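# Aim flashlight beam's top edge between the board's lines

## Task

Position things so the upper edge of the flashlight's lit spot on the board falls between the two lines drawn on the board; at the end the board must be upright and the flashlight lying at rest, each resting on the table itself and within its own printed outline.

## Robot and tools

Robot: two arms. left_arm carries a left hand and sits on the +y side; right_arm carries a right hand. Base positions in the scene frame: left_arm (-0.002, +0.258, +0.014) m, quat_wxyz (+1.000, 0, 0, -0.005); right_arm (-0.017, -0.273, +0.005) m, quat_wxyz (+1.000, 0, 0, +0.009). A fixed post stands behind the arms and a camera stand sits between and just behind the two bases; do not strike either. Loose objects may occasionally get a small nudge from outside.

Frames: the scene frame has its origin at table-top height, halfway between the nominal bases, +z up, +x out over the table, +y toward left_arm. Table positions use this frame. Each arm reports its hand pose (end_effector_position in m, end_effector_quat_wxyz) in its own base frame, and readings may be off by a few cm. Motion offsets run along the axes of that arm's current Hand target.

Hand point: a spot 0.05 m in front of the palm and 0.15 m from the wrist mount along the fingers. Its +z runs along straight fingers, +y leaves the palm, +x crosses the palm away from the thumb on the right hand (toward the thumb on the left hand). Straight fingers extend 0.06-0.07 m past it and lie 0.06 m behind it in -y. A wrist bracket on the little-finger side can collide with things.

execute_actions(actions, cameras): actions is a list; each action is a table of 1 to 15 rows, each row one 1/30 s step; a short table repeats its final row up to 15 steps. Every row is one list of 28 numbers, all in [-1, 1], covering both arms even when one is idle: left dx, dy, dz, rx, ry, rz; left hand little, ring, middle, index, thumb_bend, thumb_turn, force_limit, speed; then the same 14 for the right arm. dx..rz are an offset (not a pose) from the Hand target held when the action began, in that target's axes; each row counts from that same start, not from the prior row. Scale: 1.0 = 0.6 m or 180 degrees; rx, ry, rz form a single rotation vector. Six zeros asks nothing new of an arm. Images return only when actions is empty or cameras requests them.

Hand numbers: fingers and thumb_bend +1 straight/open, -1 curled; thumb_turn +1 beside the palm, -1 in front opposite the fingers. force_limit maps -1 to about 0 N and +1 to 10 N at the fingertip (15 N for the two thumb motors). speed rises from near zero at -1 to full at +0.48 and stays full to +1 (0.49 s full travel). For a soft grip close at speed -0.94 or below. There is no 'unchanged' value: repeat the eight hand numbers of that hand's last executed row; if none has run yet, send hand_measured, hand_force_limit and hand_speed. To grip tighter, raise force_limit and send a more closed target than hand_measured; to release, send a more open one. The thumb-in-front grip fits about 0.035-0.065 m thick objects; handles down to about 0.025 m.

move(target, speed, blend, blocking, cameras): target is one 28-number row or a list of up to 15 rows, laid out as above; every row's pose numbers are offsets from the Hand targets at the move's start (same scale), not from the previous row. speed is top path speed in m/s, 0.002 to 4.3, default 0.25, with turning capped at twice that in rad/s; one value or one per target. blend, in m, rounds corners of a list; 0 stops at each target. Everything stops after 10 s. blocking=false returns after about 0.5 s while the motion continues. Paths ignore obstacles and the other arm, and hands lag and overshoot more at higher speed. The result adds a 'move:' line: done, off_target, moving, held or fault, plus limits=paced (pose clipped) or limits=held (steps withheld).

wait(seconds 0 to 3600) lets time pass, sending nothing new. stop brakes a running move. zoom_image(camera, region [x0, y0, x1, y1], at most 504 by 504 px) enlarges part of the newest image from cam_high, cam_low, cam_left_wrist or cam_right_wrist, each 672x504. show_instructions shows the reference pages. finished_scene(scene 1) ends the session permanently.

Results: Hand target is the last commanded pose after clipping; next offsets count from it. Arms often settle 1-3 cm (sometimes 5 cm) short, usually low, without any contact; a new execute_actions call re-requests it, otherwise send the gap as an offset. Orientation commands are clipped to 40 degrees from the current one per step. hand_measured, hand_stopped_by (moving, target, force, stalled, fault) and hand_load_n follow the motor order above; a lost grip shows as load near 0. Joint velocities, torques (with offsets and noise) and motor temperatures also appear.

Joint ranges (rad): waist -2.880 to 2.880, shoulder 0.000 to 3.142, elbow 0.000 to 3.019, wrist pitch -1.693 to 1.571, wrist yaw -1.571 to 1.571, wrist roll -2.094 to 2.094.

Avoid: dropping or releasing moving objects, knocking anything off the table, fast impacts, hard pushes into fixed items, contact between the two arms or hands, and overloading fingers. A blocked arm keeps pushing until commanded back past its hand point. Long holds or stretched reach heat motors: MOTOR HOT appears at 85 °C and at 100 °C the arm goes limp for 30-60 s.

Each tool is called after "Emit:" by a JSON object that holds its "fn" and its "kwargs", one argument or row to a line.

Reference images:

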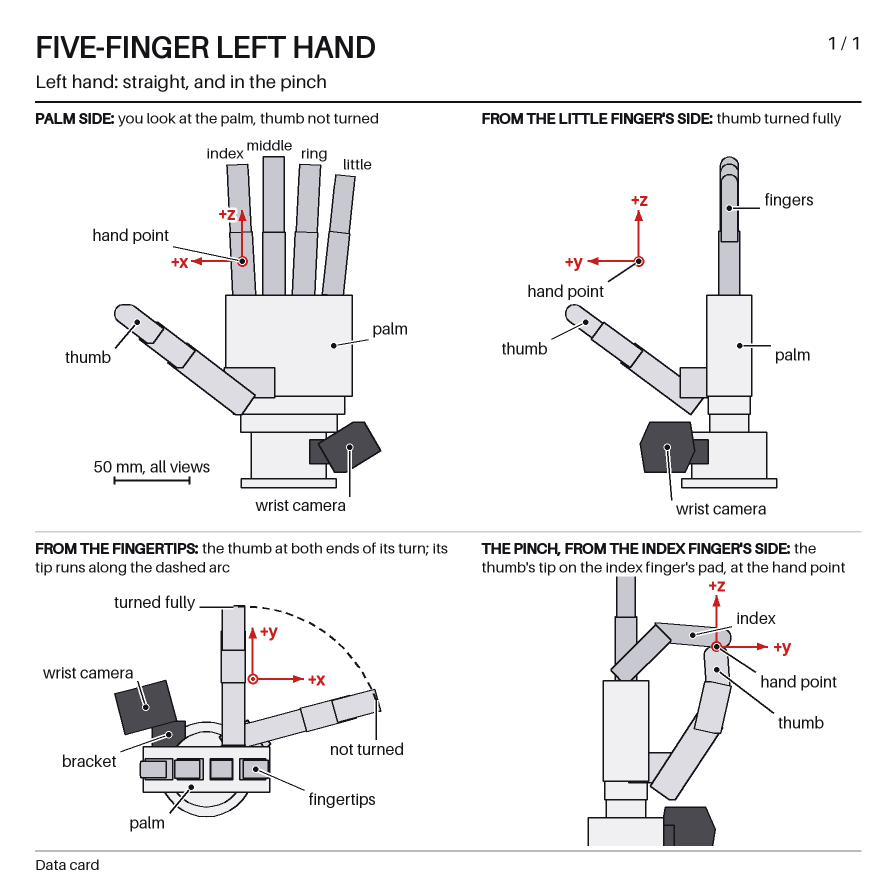

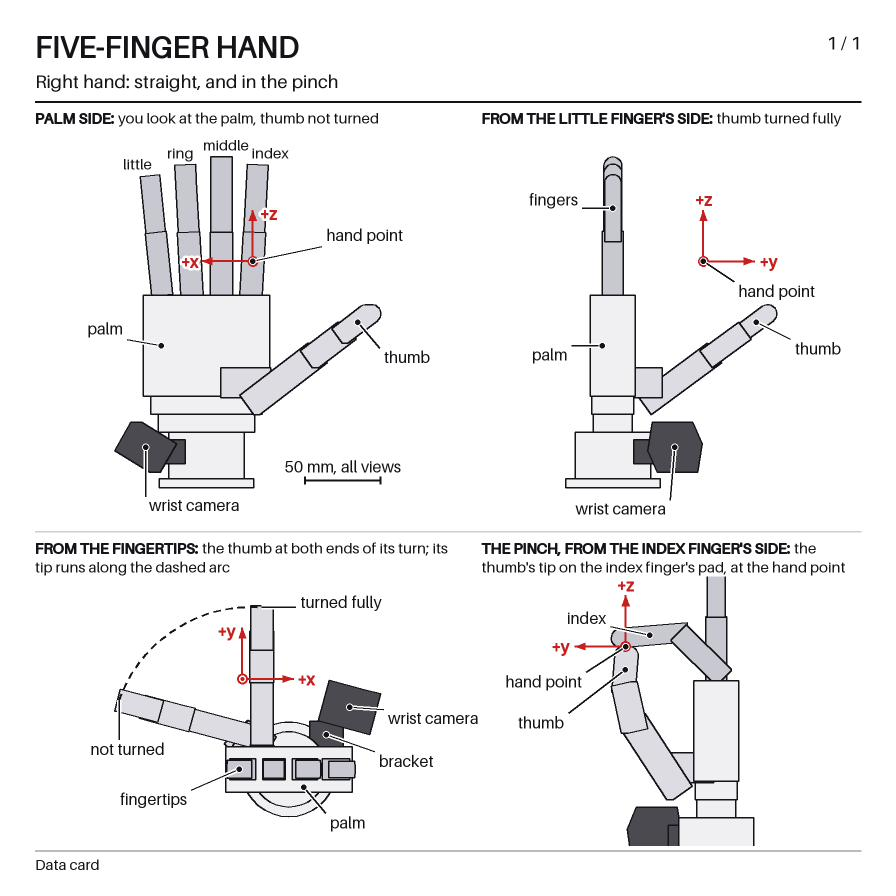

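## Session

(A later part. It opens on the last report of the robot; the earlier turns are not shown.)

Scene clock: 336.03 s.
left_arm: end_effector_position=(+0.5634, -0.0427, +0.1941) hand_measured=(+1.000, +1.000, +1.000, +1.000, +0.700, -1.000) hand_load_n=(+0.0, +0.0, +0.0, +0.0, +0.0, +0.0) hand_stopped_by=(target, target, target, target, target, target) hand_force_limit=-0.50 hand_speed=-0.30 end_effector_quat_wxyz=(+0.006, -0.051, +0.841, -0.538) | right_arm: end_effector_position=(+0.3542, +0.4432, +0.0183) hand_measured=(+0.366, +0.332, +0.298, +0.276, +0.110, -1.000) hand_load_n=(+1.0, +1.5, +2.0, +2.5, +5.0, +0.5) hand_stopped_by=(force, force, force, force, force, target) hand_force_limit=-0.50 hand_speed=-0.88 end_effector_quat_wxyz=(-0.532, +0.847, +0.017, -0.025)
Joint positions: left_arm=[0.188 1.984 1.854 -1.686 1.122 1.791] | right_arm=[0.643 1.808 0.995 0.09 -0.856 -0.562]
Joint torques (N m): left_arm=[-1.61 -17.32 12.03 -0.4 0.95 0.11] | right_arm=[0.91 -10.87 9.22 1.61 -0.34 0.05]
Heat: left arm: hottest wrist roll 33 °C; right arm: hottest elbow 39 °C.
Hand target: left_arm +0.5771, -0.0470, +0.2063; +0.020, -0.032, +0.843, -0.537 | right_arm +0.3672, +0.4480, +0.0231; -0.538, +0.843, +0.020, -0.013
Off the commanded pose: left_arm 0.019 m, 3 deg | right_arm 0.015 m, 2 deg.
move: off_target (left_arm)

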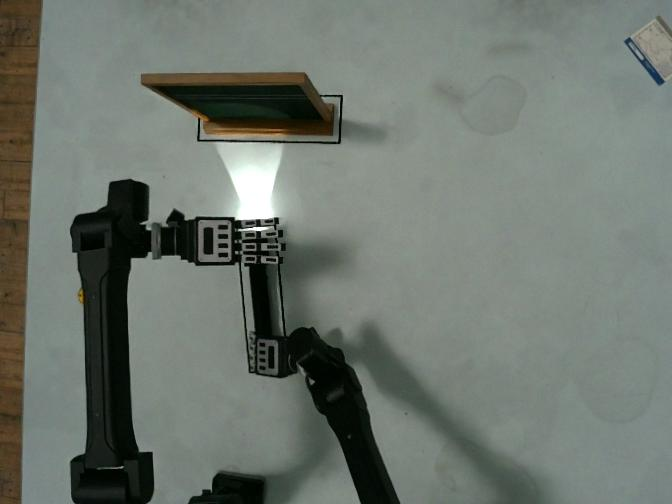

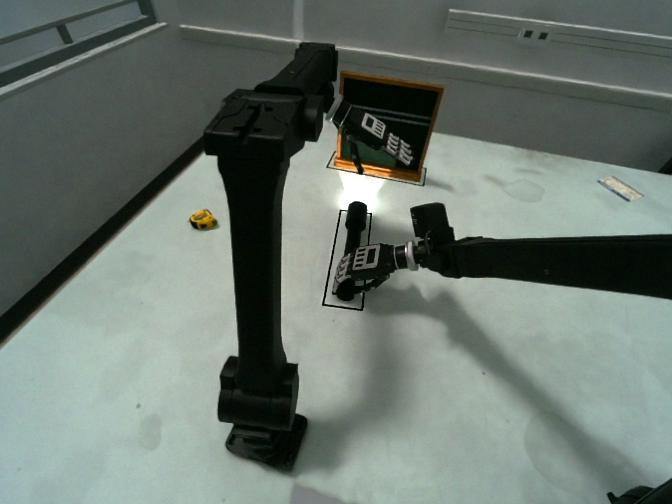

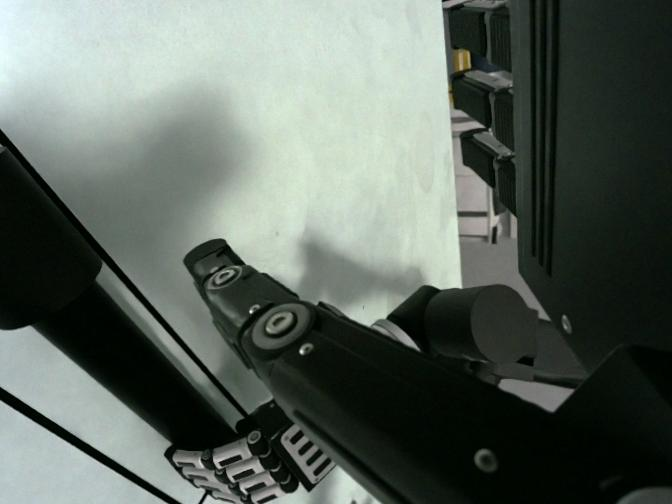

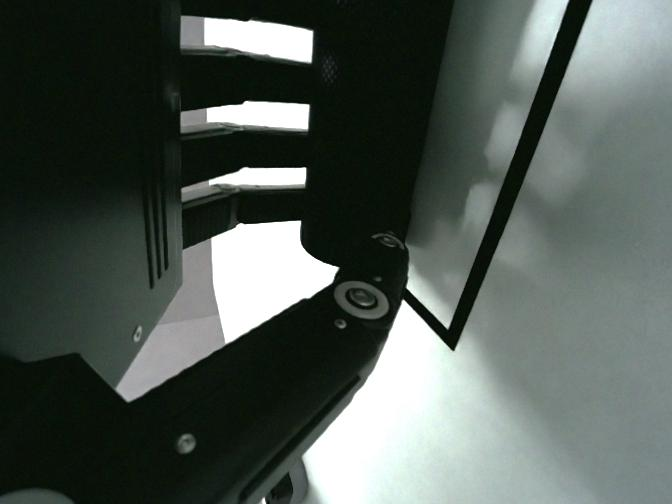

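Emit:
{"fn": "move", "kwargs": {
  "target": [-0.008,0.158,0.0745,0,0,0,1,1,1,1,0.7,-1,-0.5,-0.3,0,0,0,0,0,0,-0.4,-0.4,-0.4,-0.4,-0.1,-1,-0.5,-0.88],
  "speed": 0.12,
  "cameras": ["cam_high","cam_low","cam_left_wrist"]
}}

Scene clock: 347.80 s.
left_arm: end_effector_position=(+0.5820, -0.0401, +0.1041) hand_measured=(+1.000, +1.000, +1.000, +1.000, +0.700, -1.000) hand_load_n=(+0.0, +0.0, -0.5, -0.5, +0.0, +0.0) hand_stopped_by=(target, target, target, target, target, target) hand_force_limit=-0.50 hand_speed=-0.30 end_effector_quat_wxyz=(+0.021, -0.039, +0.843, -0.536) | right_arm: end_effector_position=(+0.3542, +0.4432, +0.0183) hand_measured=(+0.366, +0.332, +0.298, +0.276, +0.110, -1.000) hand_load_n=(+1.0, +2.0, +2.5, +2.5, +4.5, +0.5) hand_stopped_by=(force, force, force, force, force, target) hand_force_limit=-0.50 hand_speed=-0.88 end_effector_quat_wxyz=(-0.532, +0.847, +0.017, -0.025)
Joint positions: left_arm=[0.186 2.07 1.757 -1.469 1.122 1.797] | right_arm=[0.643 1.808 0.995 0.09 -0.856 -0.562]
Joint torques (N m): left_arm=[-1.61 -19.37 7.23 0.21 0.94 0.03] | right_arm=[0.85 -10.87 9.16 1.59 -0.33 0.08]
Heat: left arm: hottest wrist roll 33 °C; right arm: hottest elbow 39 °C.
Hand target: left_arm +0.5819, -0.0472, +0.1016; +0.020, -0.032, +0.843, -0.537 | right_arm +0.3672, +0.4480, +0.0231; -0.538, +0.843, +0.020, -0.013
Off the commanded pose: left_arm 0.008 m, 1 deg | right_arm 0.015 m, 2 deg.
move: done

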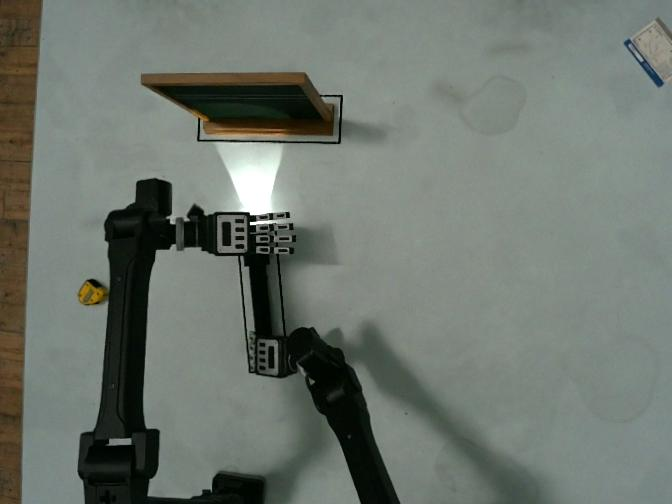

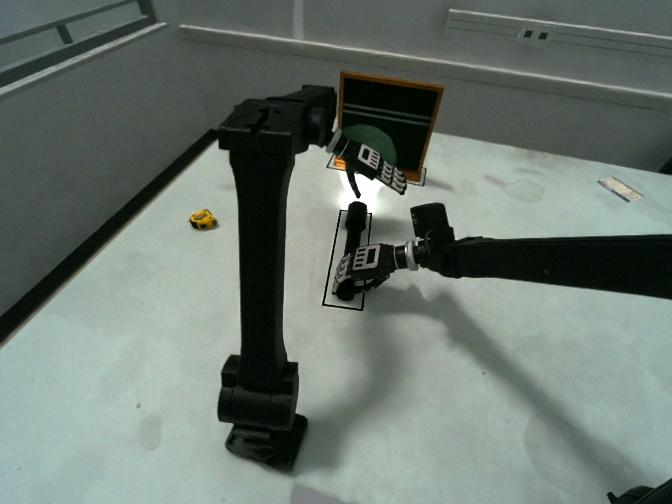

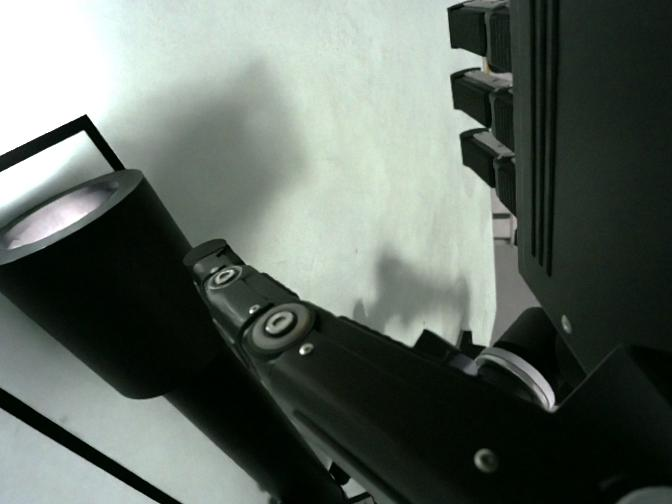

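Emit:
{"fn": "zoom_image", "kwargs": {
  "camera": "cam_left_wrist",
  "region": [0, 100, 400, 504]
}}

Emit:
{"fn": "zoom_image", "kwargs": {
  "camera": "cam_low",
  "region": [300, 80, 460, 320]
}}

Scaled by 1.248 from the camera's image (finer frame: 960x720).

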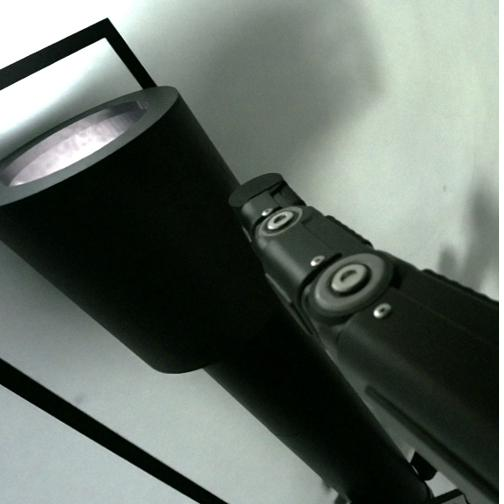

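Scaled by 2.100 from the camera's image (finer frame: 960x720).

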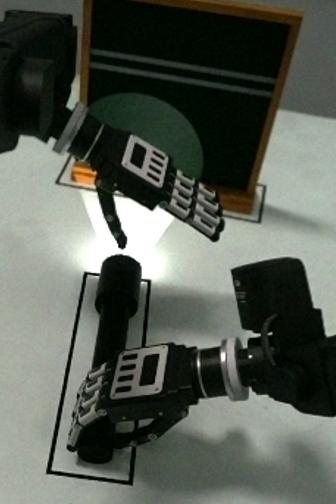

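Emit:
{"fn": "zoom_image", "kwargs": {
  "camera": "cam_high",
  "region": [150, 180, 330, 390]
}}

Emit:
{"fn": "zoom_image", "kwargs": {
  "camera": "cam_low",
  "region": [310, 110, 430, 230]
}}

Scaled by 2.400 from the camera's image (finer frame: 960x720).

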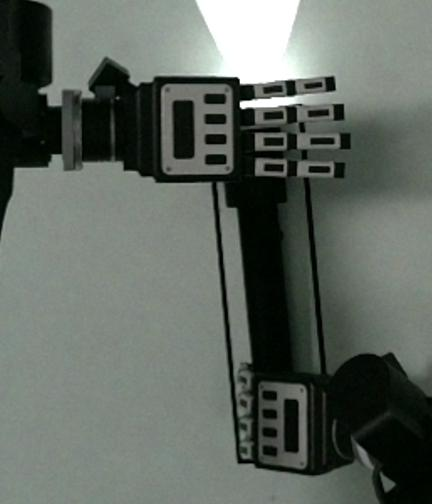

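Scaled by 4.200 from the camera's image (finer frame: 960x720).

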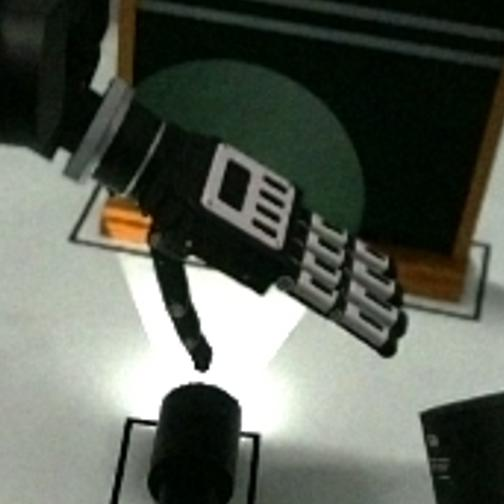

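Emit:
{"fn": "move", "kwargs": {
  "target": [0,0.082,0.039,0,0,0,1,1,1,1,0.95,-1,-0.5,-0.3,0,0,0,0,0,0,-0.4,-0.4,-0.4,-0.4,-0.1,-1,-0.5,-0.88],
  "speed": 0.1,
  "cameras": ["cam_high","cam_low","cam_left_wrist"]
}}

Emit:
{"fn": "zoom_image", "kwargs": {
  "camera": "cam_low",
  "region": [310, 110, 430, 230]
}}

Scene clock: 409.80 s.
left_arm: end_effector_position=(+0.5845, -0.0411, +0.0728) hand_measured=(+1.000, +1.000, +1.000, +1.000, +0.950, -1.000) hand_load_n=(+0.0, +0.0, +0.0, +0.0, -1.0, +2.5) hand_stopped_by=(target, target, target, target, target, target) hand_force_limit=-0.50 hand_speed=-0.30 end_effector_quat_wxyz=(+0.027, -0.041, +0.841, -0.539) | right_arm: end_effector_position=(+0.3543, +0.4435, +0.0187) hand_measured=(+0.366, +0.332, +0.298, +0.276, +0.110, -1.000) hand_load_n=(+0.0, +1.0, +2.0, +3.0, +3.5, +0.0) hand_stopped_by=(force, force, force, force, force, target) hand_force_limit=-0.50 hand_speed=-0.88 end_effector_quat_wxyz=(-0.532, +0.846, +0.018, -0.024)
Joint positions: left_arm=[0.186 2.095 1.711 -1.374 1.132 1.779] | right_arm=[0.643 1.808 0.995 0.093 -0.857 -0.562]
Joint torques (N m): left_arm=[-1.67 -16.67 5.78 1.11 0.56 0.18] | right_arm=[0.79 -10.81 9.28 1.54 -0.29 0.06]
Heat: left arm: hottest shoulder 33 °C; right arm: hottest elbow 39 °C.
Hand target: left_arm +0.5818, -0.0475, +0.0470; +0.020, -0.032, +0.843, -0.537 | right_arm +0.3671, +0.4479, +0.0229; -0.538, +0.843, +0.020, -0.013
Off the commanded pose: left_arm 0.027 m, 1 deg | right_arm 0.014 m, 1 deg.
move: off_target (left_arm)

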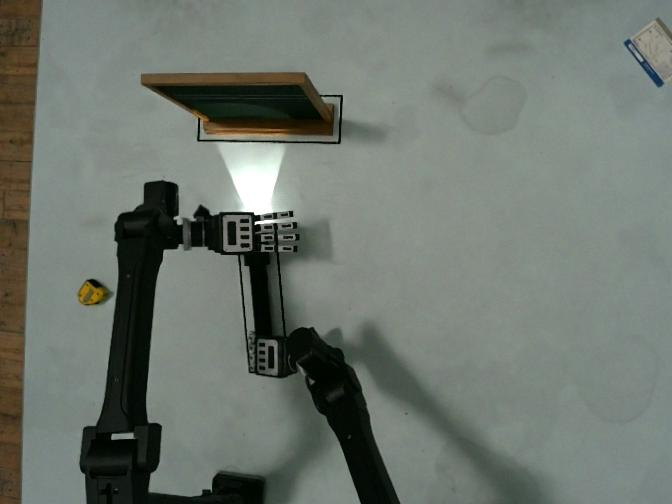

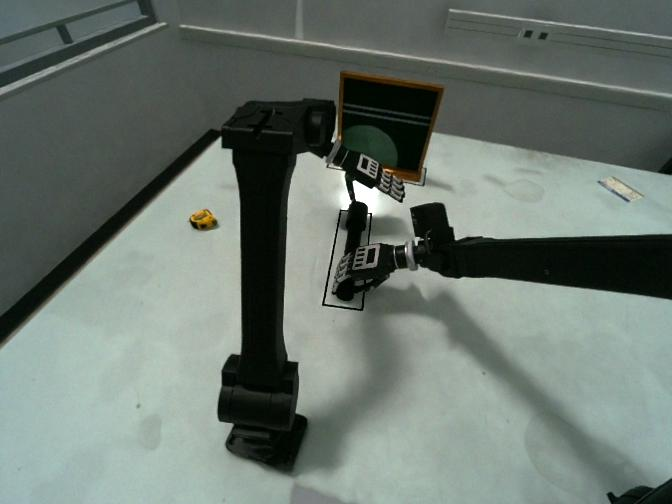

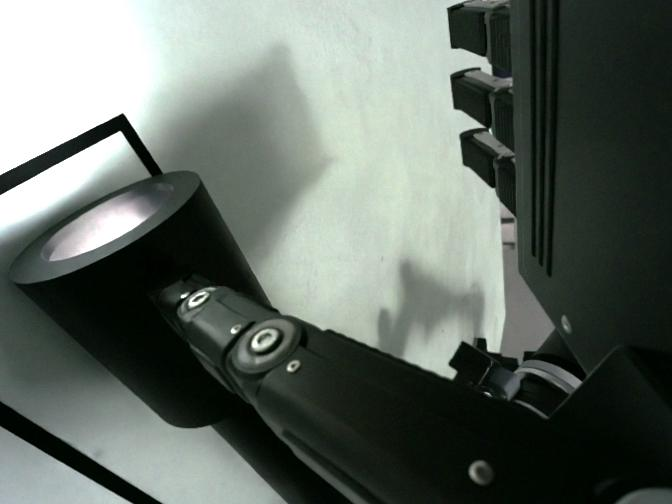

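Scaled by 4.200 from the camera's image (finer frame: 960x720).

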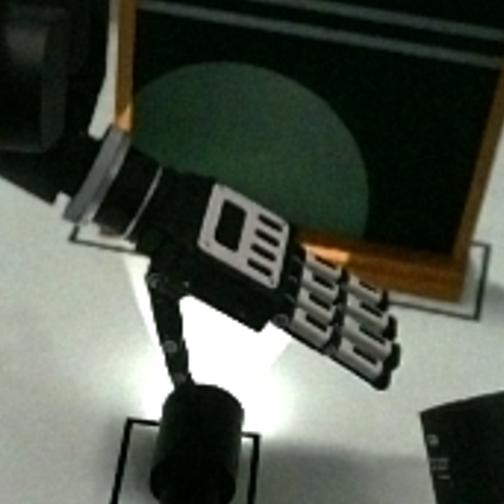

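Emit:
{"fn": "move", "kwargs": {
  "target": [
    [-0.003,-0.101,-0.084,0,0,0,1,1,1,1,0.95,-1,-0.5,-0.3,0,0,0,0,0,0,-0.4,-0.4,-0.4,-0.4,-0.1,-1,-0.5,-0.88],
    [-0.003,-0.101,-0.084,-0.098,-0.024,-0.102,1,1,1,1,0.95,-1,-0.5,-0.3,0,0,0,0,0,0,-0.4,-0.4,-0.4,-0.4,-0.1,-1,-0.5,-0.88]
  ],
  "speed": 0.1,
  "cameras": ["cam_high","cam_low","cam_left_wrist"]
}}

Emit:
{"fn": "zoom_image", "kwargs": {
  "camera": "cam_low",
  "region": [310, 110, 430, 230]
}}

Emit:
{"fn": "zoom_image", "kwargs": {
  "camera": "cam_high",
  "region": [150, 180, 330, 390]
}}

Scene clock: 490.27 s.
left_arm: end_effector_position=(+0.5613, -0.0237, +0.0933) hand_measured=(+1.000, +1.000, +1.000, +1.000, +0.950, -1.000) hand_load_n=(-0.5, +0.0, +0.0, +0.0, +0.0, +0.0) hand_stopped_by=(target, target, target, target, target, target) hand_force_limit=-0.50 hand_speed=-0.30 end_effector_quat_wxyz=(-0.074, -0.205, +0.892, -0.396) | right_arm: end_effector_position=(+0.3543, +0.4435, +0.0187) hand_measured=(+0.366, +0.332, +0.298, +0.276, +0.110, -1.000) hand_load_n=(+0.0, +1.0, +2.0, +2.5, +3.5, +0.0) hand_stopped_by=(force, force, force, force, force, target) hand_force_limit=-0.50 hand_speed=-0.88 end_effector_quat_wxyz=(-0.532, +0.846, +0.018, -0.024)
Joint positions: left_arm=[0.152 2.053 1.774 -1.412 0.822 1.322] | right_arm=[0.643 1.808 0.995 0.093 -0.857 -0.562]
Joint torques (N m): left_arm=[-1.79 -21.42 11.88 0.28 0.66 -0.11] | right_arm=[0.97 -10.7 9.2 1.5 -0.28 0.05]
Heat: left arm: hottest wrist roll 32 °C; right arm: hottest elbow 39 °C.
Hand target: left_arm +0.5822, -0.0274, +0.1232; -0.039, -0.188, +0.897, -0.397 | right_arm +0.3671, +0.4479, +0.0229; -0.538, +0.843, +0.020, -0.013
Off the commanded pose: left_arm 0.037 m, 4 deg | right_arm 0.014 m, 1 deg.
move: off_target (left_arm)

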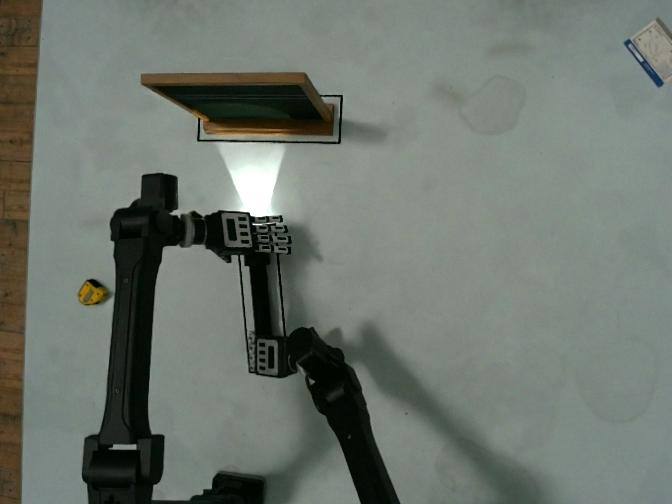

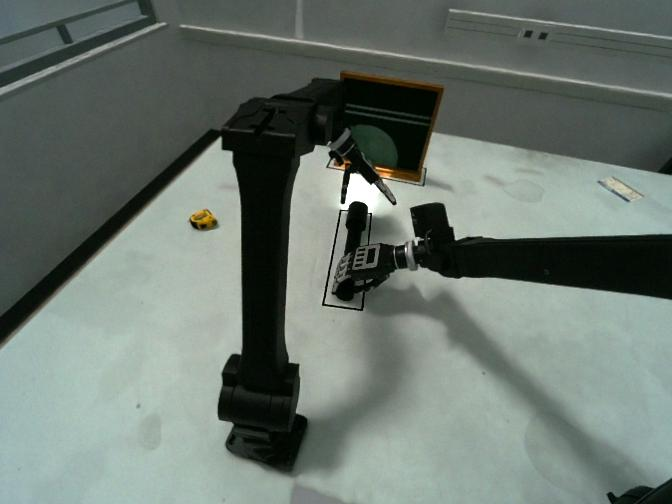

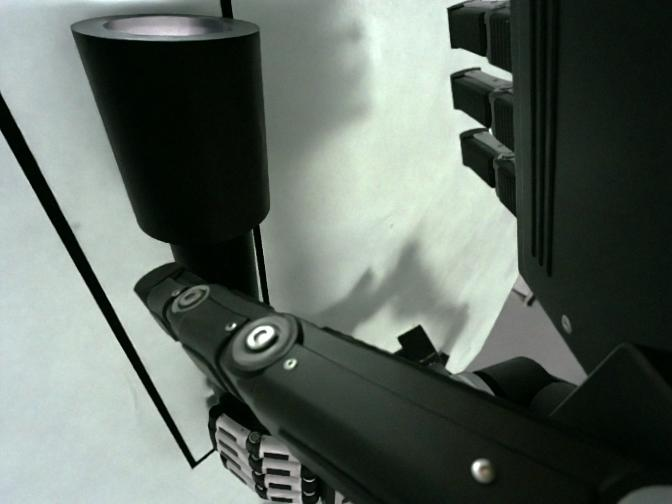

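Scaled by 4.200 from the camera's image (finer frame: 960x720).

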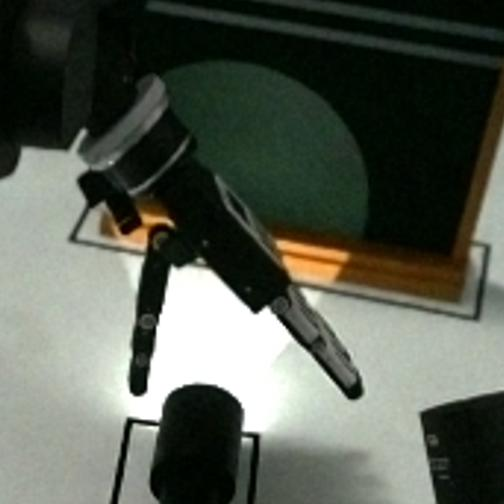

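Scaled by 2.400 from the camera's image (finer frame: 960x720).

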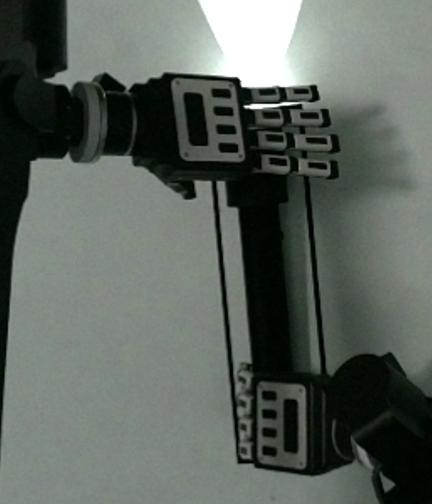

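Emit:
{"fn": "move", "kwargs": {
  "target": [0,-0.0055,-0.0187,0.043,0.0153,0.1037,1,1,1,1,0.95,-1,-0.5,-0.3,0,0,0,0,0,0,-0.4,-0.4,-0.4,-0.4,-0.1,-1,-0.5,-0.88],
  "speed": 0.1,
  "cameras": ["cam_high","cam_low","cam_left_wrist"]
}}

Emit:
{"fn": "zoom_image", "kwargs": {
  "camera": "cam_low",
  "region": [310, 110, 430, 230]
}}

Emit:
{"fn": "zoom_image", "kwargs": {
  "camera": "cam_high",
  "region": [150, 180, 330, 390]
}}

Scene clock: 550.87 s.
left_arm: end_effector_position=(+0.5664, -0.0303, +0.1056) hand_measured=(+1.000, +1.000, +1.000, +1.000, +0.950, -1.000) hand_load_n=(+0.0, +0.0, +0.0, +0.0, +0.0, +0.0) hand_stopped_by=(target, target, target, target, target, target) hand_force_limit=-0.50 hand_speed=-0.30 end_effector_quat_wxyz=(-0.016, -0.047, +0.885, -0.464) | right_arm: end_effector_position=(+0.3543, +0.4435, +0.0187) hand_measured=(+0.366, +0.332, +0.298, +0.276, +0.110, -1.000) hand_load_n=(+0.0, +1.5, +2.0, +3.0, +3.5, +0.5) hand_stopped_by=(force, force, force, force, force, target) hand_force_limit=-0.50 hand_speed=-0.88 end_effector_quat_wxyz=(-0.532, +0.846, +0.018, -0.024)
Joint positions: left_arm=[0.162 2.042 1.774 -1.505 0.95 1.731] | right_arm=[0.643 1.808 0.995 0.093 -0.857 -0.562]
Joint torques (N m): left_arm=[-0.03 -21.01 11.37 -0.39 0.87 0.09] | right_arm=[0.97 -10.93 9.14 1.52 -0.28 0.07]
Motor temperatures (°C): left_arm=[31 33 34 29 30 32] | right_arm=[30 33 39 26 26 27]
Heat: left arm: hottest elbow 34 °C; right arm: hottest elbow 39 °C.
Hand target: left_arm +0.5825, -0.0214, +0.1331; +0.017, -0.033, +0.886, -0.462 | right_arm +0.3671, +0.4479, +0.0229; -0.538, +0.843, +0.020, -0.013
Off the commanded pose: left_arm 0.033 m, 4 deg | right_arm 0.014 m, 1 deg.
move: off_target (left_arm)

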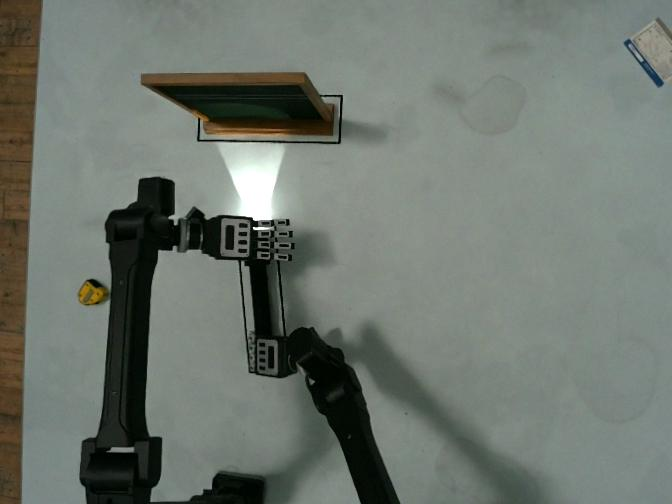

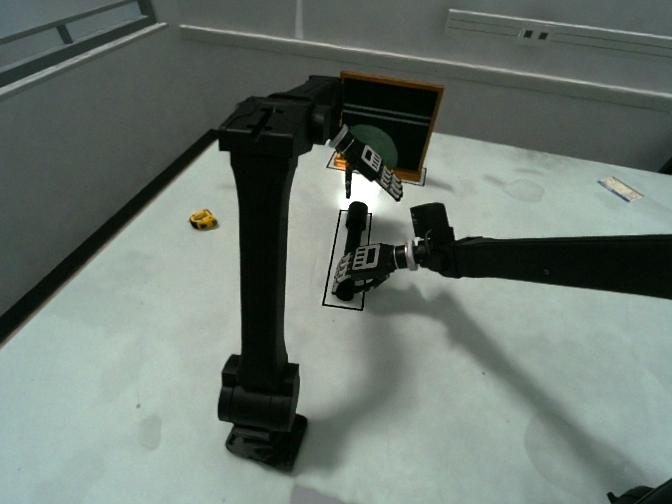

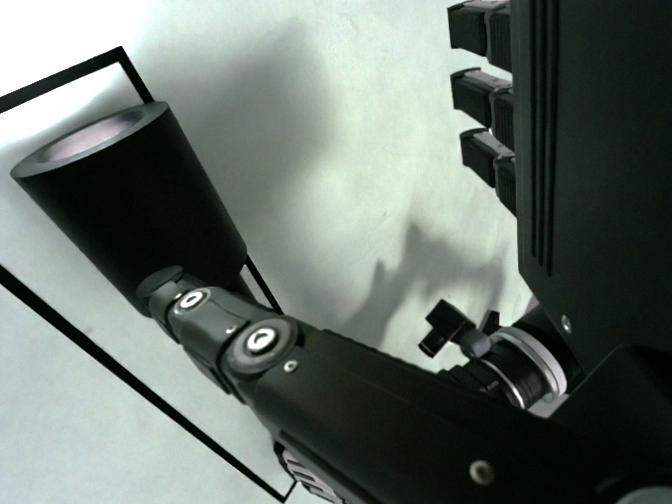

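Scaled by 4.200 from the camera's image (finer frame: 960x720).

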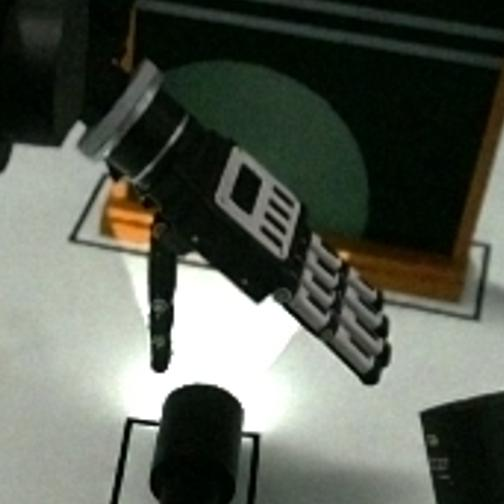

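Scaled by 2.400 from the camera's image (finer frame: 960x720).

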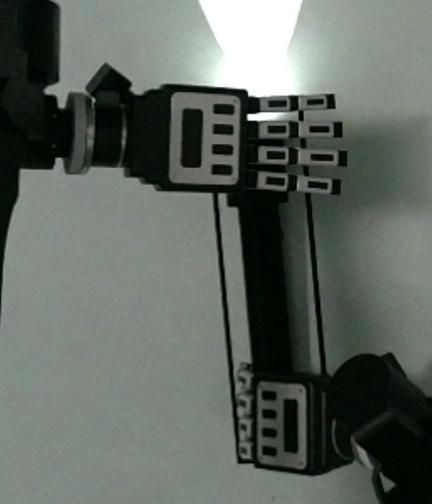

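Emit:
{"fn": "move", "kwargs": {
  "target": [0.005,0.098,0.037,0,0,0,1,1,1,1,0.95,-1,-0.5,-0.3,0,0,0,0,0,0,-0.4,-0.4,-0.4,-0.4,-0.1,-1,-0.5,-0.88],
  "speed": 0.08,
  "cameras": ["cam_high","cam_low","cam_left_wrist"]
}}

Emit:
{"fn": "zoom_image", "kwargs": {
  "camera": "cam_low",
  "region": [310, 110, 430, 230]
}}

Emit:
{"fn": "zoom_image", "kwargs": {
  "camera": "cam_high",
  "region": [150, 180, 330, 390]
}}

Scene clock: 568.60 s.
left_arm: end_effector_position=(+0.5776, -0.0131, +0.0766) hand_measured=(+1.000, +1.000, +1.000, +1.000, +0.950, -1.000) hand_load_n=(+0.0, +0.0, +0.0, +0.0, +0.0, +0.0) hand_stopped_by=(target, target, target, target, target, target) hand_force_limit=-0.50 hand_speed=-0.30 end_effector_quat_wxyz=(+0.012, -0.033, +0.886, -0.462) | right_arm: end_effector_position=(+0.3543, +0.4435, +0.0187) hand_measured=(+0.366, +0.332, +0.298, +0.276, +0.110, -1.000) hand_load_n=(+0.0, +1.0, +1.5, +3.0, +3.5, +0.5) hand_stopped_by=(force, force, force, force, force, target) hand_force_limit=-0.50 hand_speed=-0.88 end_effector_quat_wxyz=(-0.532, +0.846, +0.018, -0.024)
Joint positions: left_arm=[0.188 2.069 1.747 -1.425 0.95 1.776] | right_arm=[0.643 1.808 0.995 0.093 -0.857 -0.562]
Joint torques (N m): left_arm=[-0.03 -19.19 7.27 0.21 0.74 0.1] | right_arm=[0.73 -10.58 9.13 1.55 -0.29 0.07]
Heat: left arm: hottest elbow 35 °C; right arm: hottest elbow 39 °C.
Hand target: left_arm +0.5783, -0.0061, +0.0723; +0.017, -0.033, +0.886, -0.462 | right_arm +0.3671, +0.4479, +0.0229; -0.538, +0.843, +0.020, -0.013
Off the commanded pose: left_arm 0.008 m, 1 deg | right_arm 0.014 m, 1 deg.
move: done

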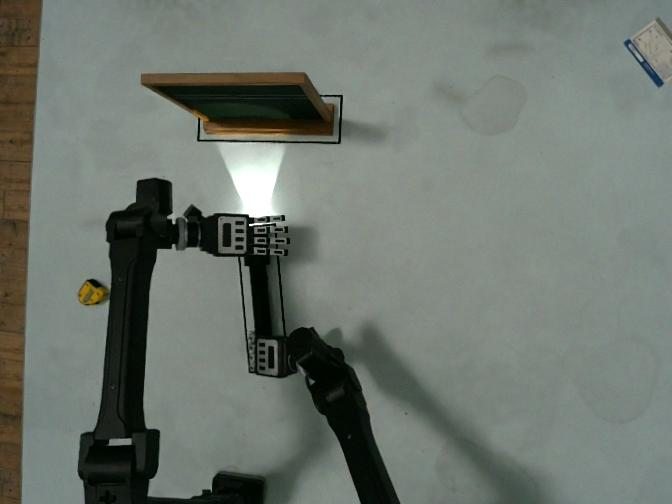

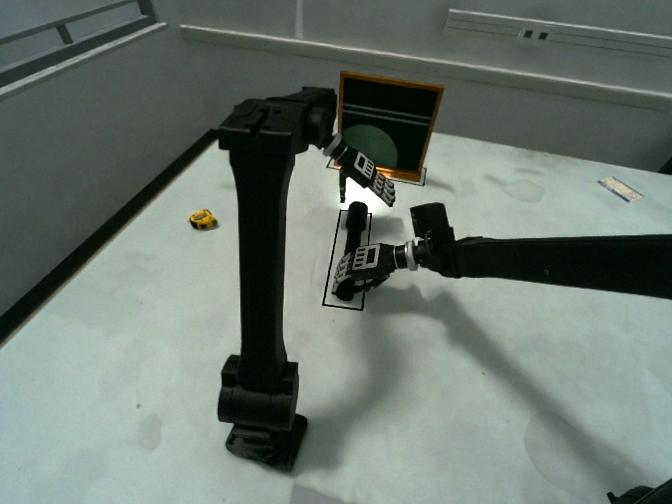

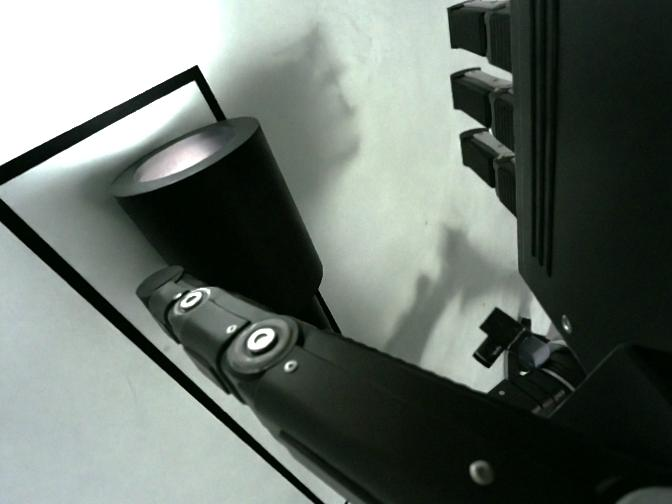

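Scaled by 4.200 from the camera's image (finer frame: 960x720).

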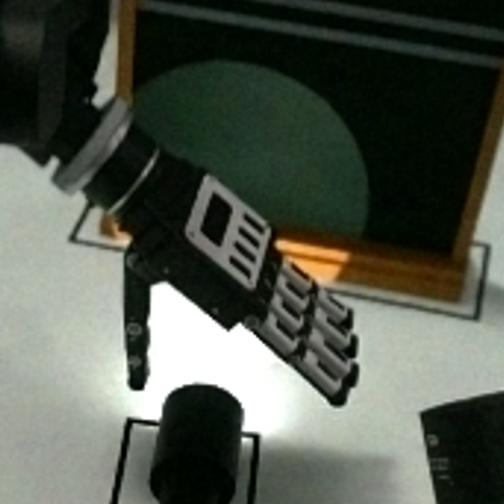

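Scaled by 2.400 from the camera's image (finer frame: 960x720).

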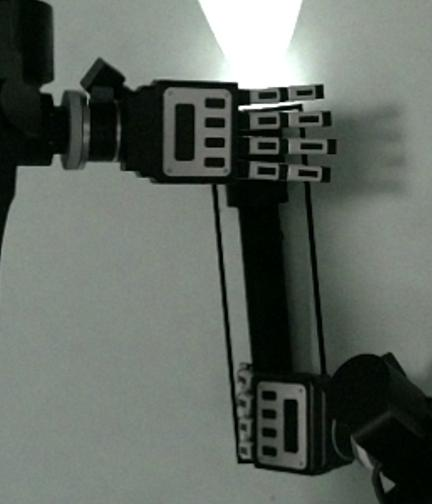

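Emit:
{"fn": "move", "kwargs": {
  "target": [0.02,0.05,0.033,0,0,0,1,1,1,1,0.95,-1,-0.5,-0.3,0,0,0,0,0,0,-0.4,-0.4,-0.4,-0.4,-0.1,-1,-0.5,-0.88],
  "speed": 0.08,
  "cameras": ["cam_high","cam_low","cam_left_wrist"]
}}

Emit:
{"fn": "zoom_image", "kwargs": {
  "camera": "cam_low",
  "region": [310, 110, 430, 230]
}}

Emit:
{"fn": "zoom_image", "kwargs": {
  "camera": "cam_high",
  "region": [150, 180, 330, 390]
}}

Scene clock: 580.43 s.
left_arm: end_effector_position=(+0.5671, -0.0129, +0.0433) hand_measured=(+1.000, +1.000, +1.000, +1.000, +0.950, -1.000) hand_load_n=(+0.0, +0.0, +0.0, +0.0, +0.0, +0.0) hand_stopped_by=(target, target, target, target, target, target) hand_force_limit=-0.50 hand_speed=-0.30 end_effector_quat_wxyz=(+0.015, -0.031, +0.886, -0.462) | right_arm: end_effector_position=(+0.3543, +0.4435, +0.0187) hand_measured=(+0.366, +0.332, +0.298, +0.276, +0.110, -1.000) hand_load_n=(+0.0, +1.0, +2.0, +3.0, +3.5, +0.0) hand_stopped_by=(force, force, force, force, force, target) hand_force_limit=-0.50 hand_speed=-0.88 end_effector_quat_wxyz=(-0.532, +0.846, +0.018, -0.024)
Joint positions: left_arm=[0.191 2.073 1.66 -1.334 0.949 1.783] | right_arm=[0.643 1.808 0.995 0.093 -0.857 -0.562]
Joint torques (N m): left_arm=[-0.03 -18.2 6.78 0.31 0.74 0.09] | right_arm=[0.85 -10.58 9.16 1.52 -0.29 0.06]
Heat: left arm: hottest shoulder 34 °C; right arm: hottest elbow 39 °C.
Hand target: left_arm +0.5663, -0.0059, +0.0363; +0.017, -0.033, +0.886, -0.462 | right_arm +0.3671, +0.4479, +0.0229; -0.538, +0.843, +0.020, -0.013
Off the commanded pose: left_arm 0.010 m, 0 deg | right_arm 0.014 m, 1 deg.
move: done

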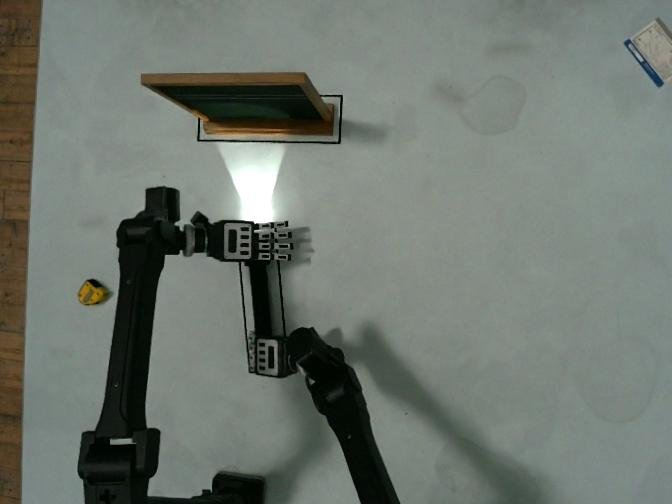

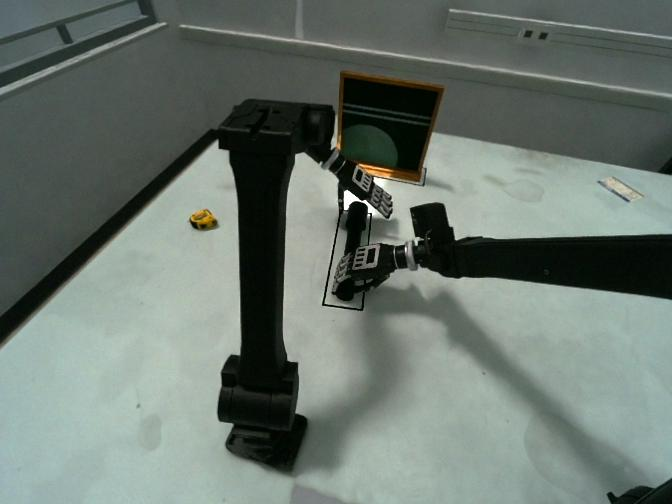

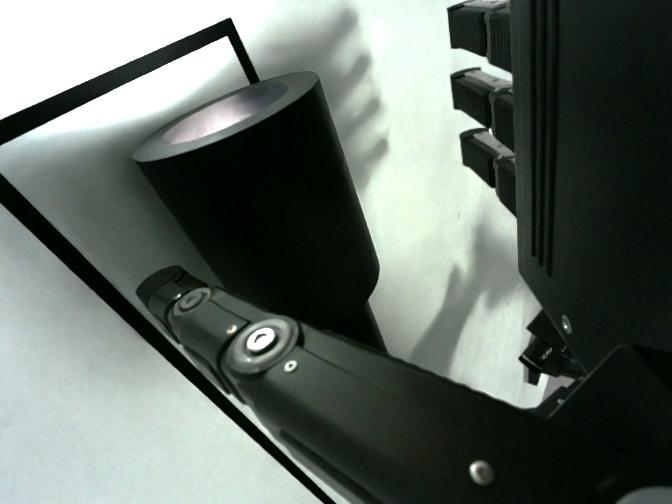

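Scaled by 4.200 from the camera's image (finer frame: 960x720).

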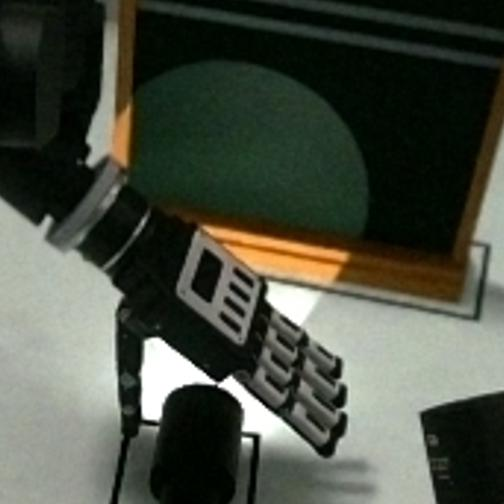

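Scaled by 2.400 from the camera's image (finer frame: 960x720).

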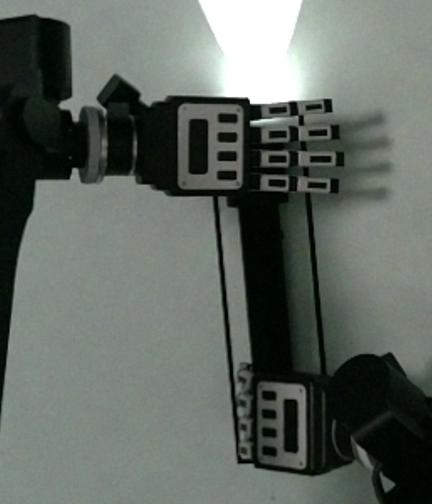

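Emit:
{"fn": "move", "kwargs": {
  "target": [0,0.014,0.022,0,0,0,1,1,1,1,0.95,-1,-0.5,-0.3,0,0,0,0,0,0,-0.4,-0.4,-0.4,-0.4,-0.1,-1,-0.5,-0.88],
  "speed": 0.08,
  "cameras": ["cam_low","cam_left_wrist"]
}}

Scene clock: 590.90 s.
left_arm: end_effector_position=(+0.5683, -0.0127, +0.0275) hand_measured=(+1.000, +1.000, +1.000, +1.000, +0.950, -1.000) hand_load_n=(+0.0, +0.0, +0.0, +0.0, +0.0, +0.0) hand_stopped_by=(target, target, target, target, target, target) hand_force_limit=-0.50 hand_speed=-0.30 end_effector_quat_wxyz=(+0.020, -0.028, +0.887, -0.461) | right_arm: end_effector_position=(+0.3543, +0.4435, +0.0187) hand_measured=(+0.366, +0.332, +0.298, +0.276, +0.110, -1.000) hand_load_n=(+0.0, +1.0, +1.5, +3.0, +3.5, +0.0) hand_stopped_by=(force, force, force, force, force, target) hand_force_limit=-0.50 hand_speed=-0.88 end_effector_quat_wxyz=(-0.532, +0.846, +0.018, -0.024)
Joint positions: left_arm=[0.191 2.086 1.639 -1.288 0.949 1.783] | right_arm=[0.643 1.808 0.995 0.093 -0.857 -0.562]
Joint torques (N m): left_arm=[-0.73 -18.32 6.91 0.23 0.82 -0.07] | right_arm=[0.85 -10.7 9.25 1.52 -0.3 0.06]
Heat: left arm: hottest shoulder 34 °C; right arm: hottest elbow 39 °C.
Hand target: left_arm +0.5667, -0.0119, +0.0219; +0.017, -0.033, +0.886, -0.462 | right_arm +0.3671, +0.4479, +0.0229; -0.538, +0.843, +0.020, -0.013
Off the commanded pose: left_arm 0.006 m, 1 deg | right_arm 0.014 m, 1 deg.
move: done

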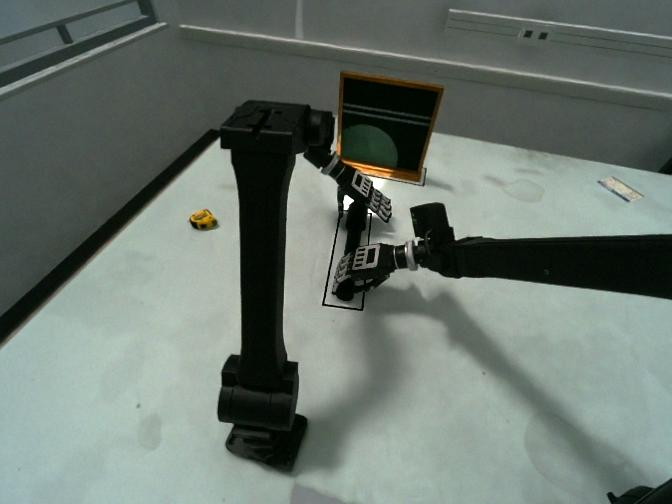

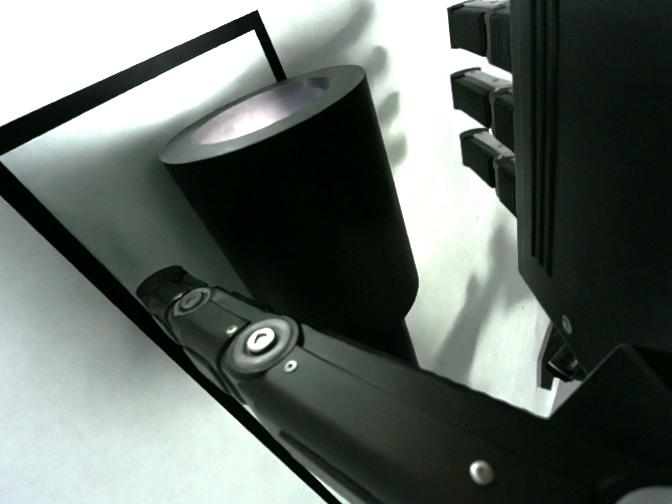

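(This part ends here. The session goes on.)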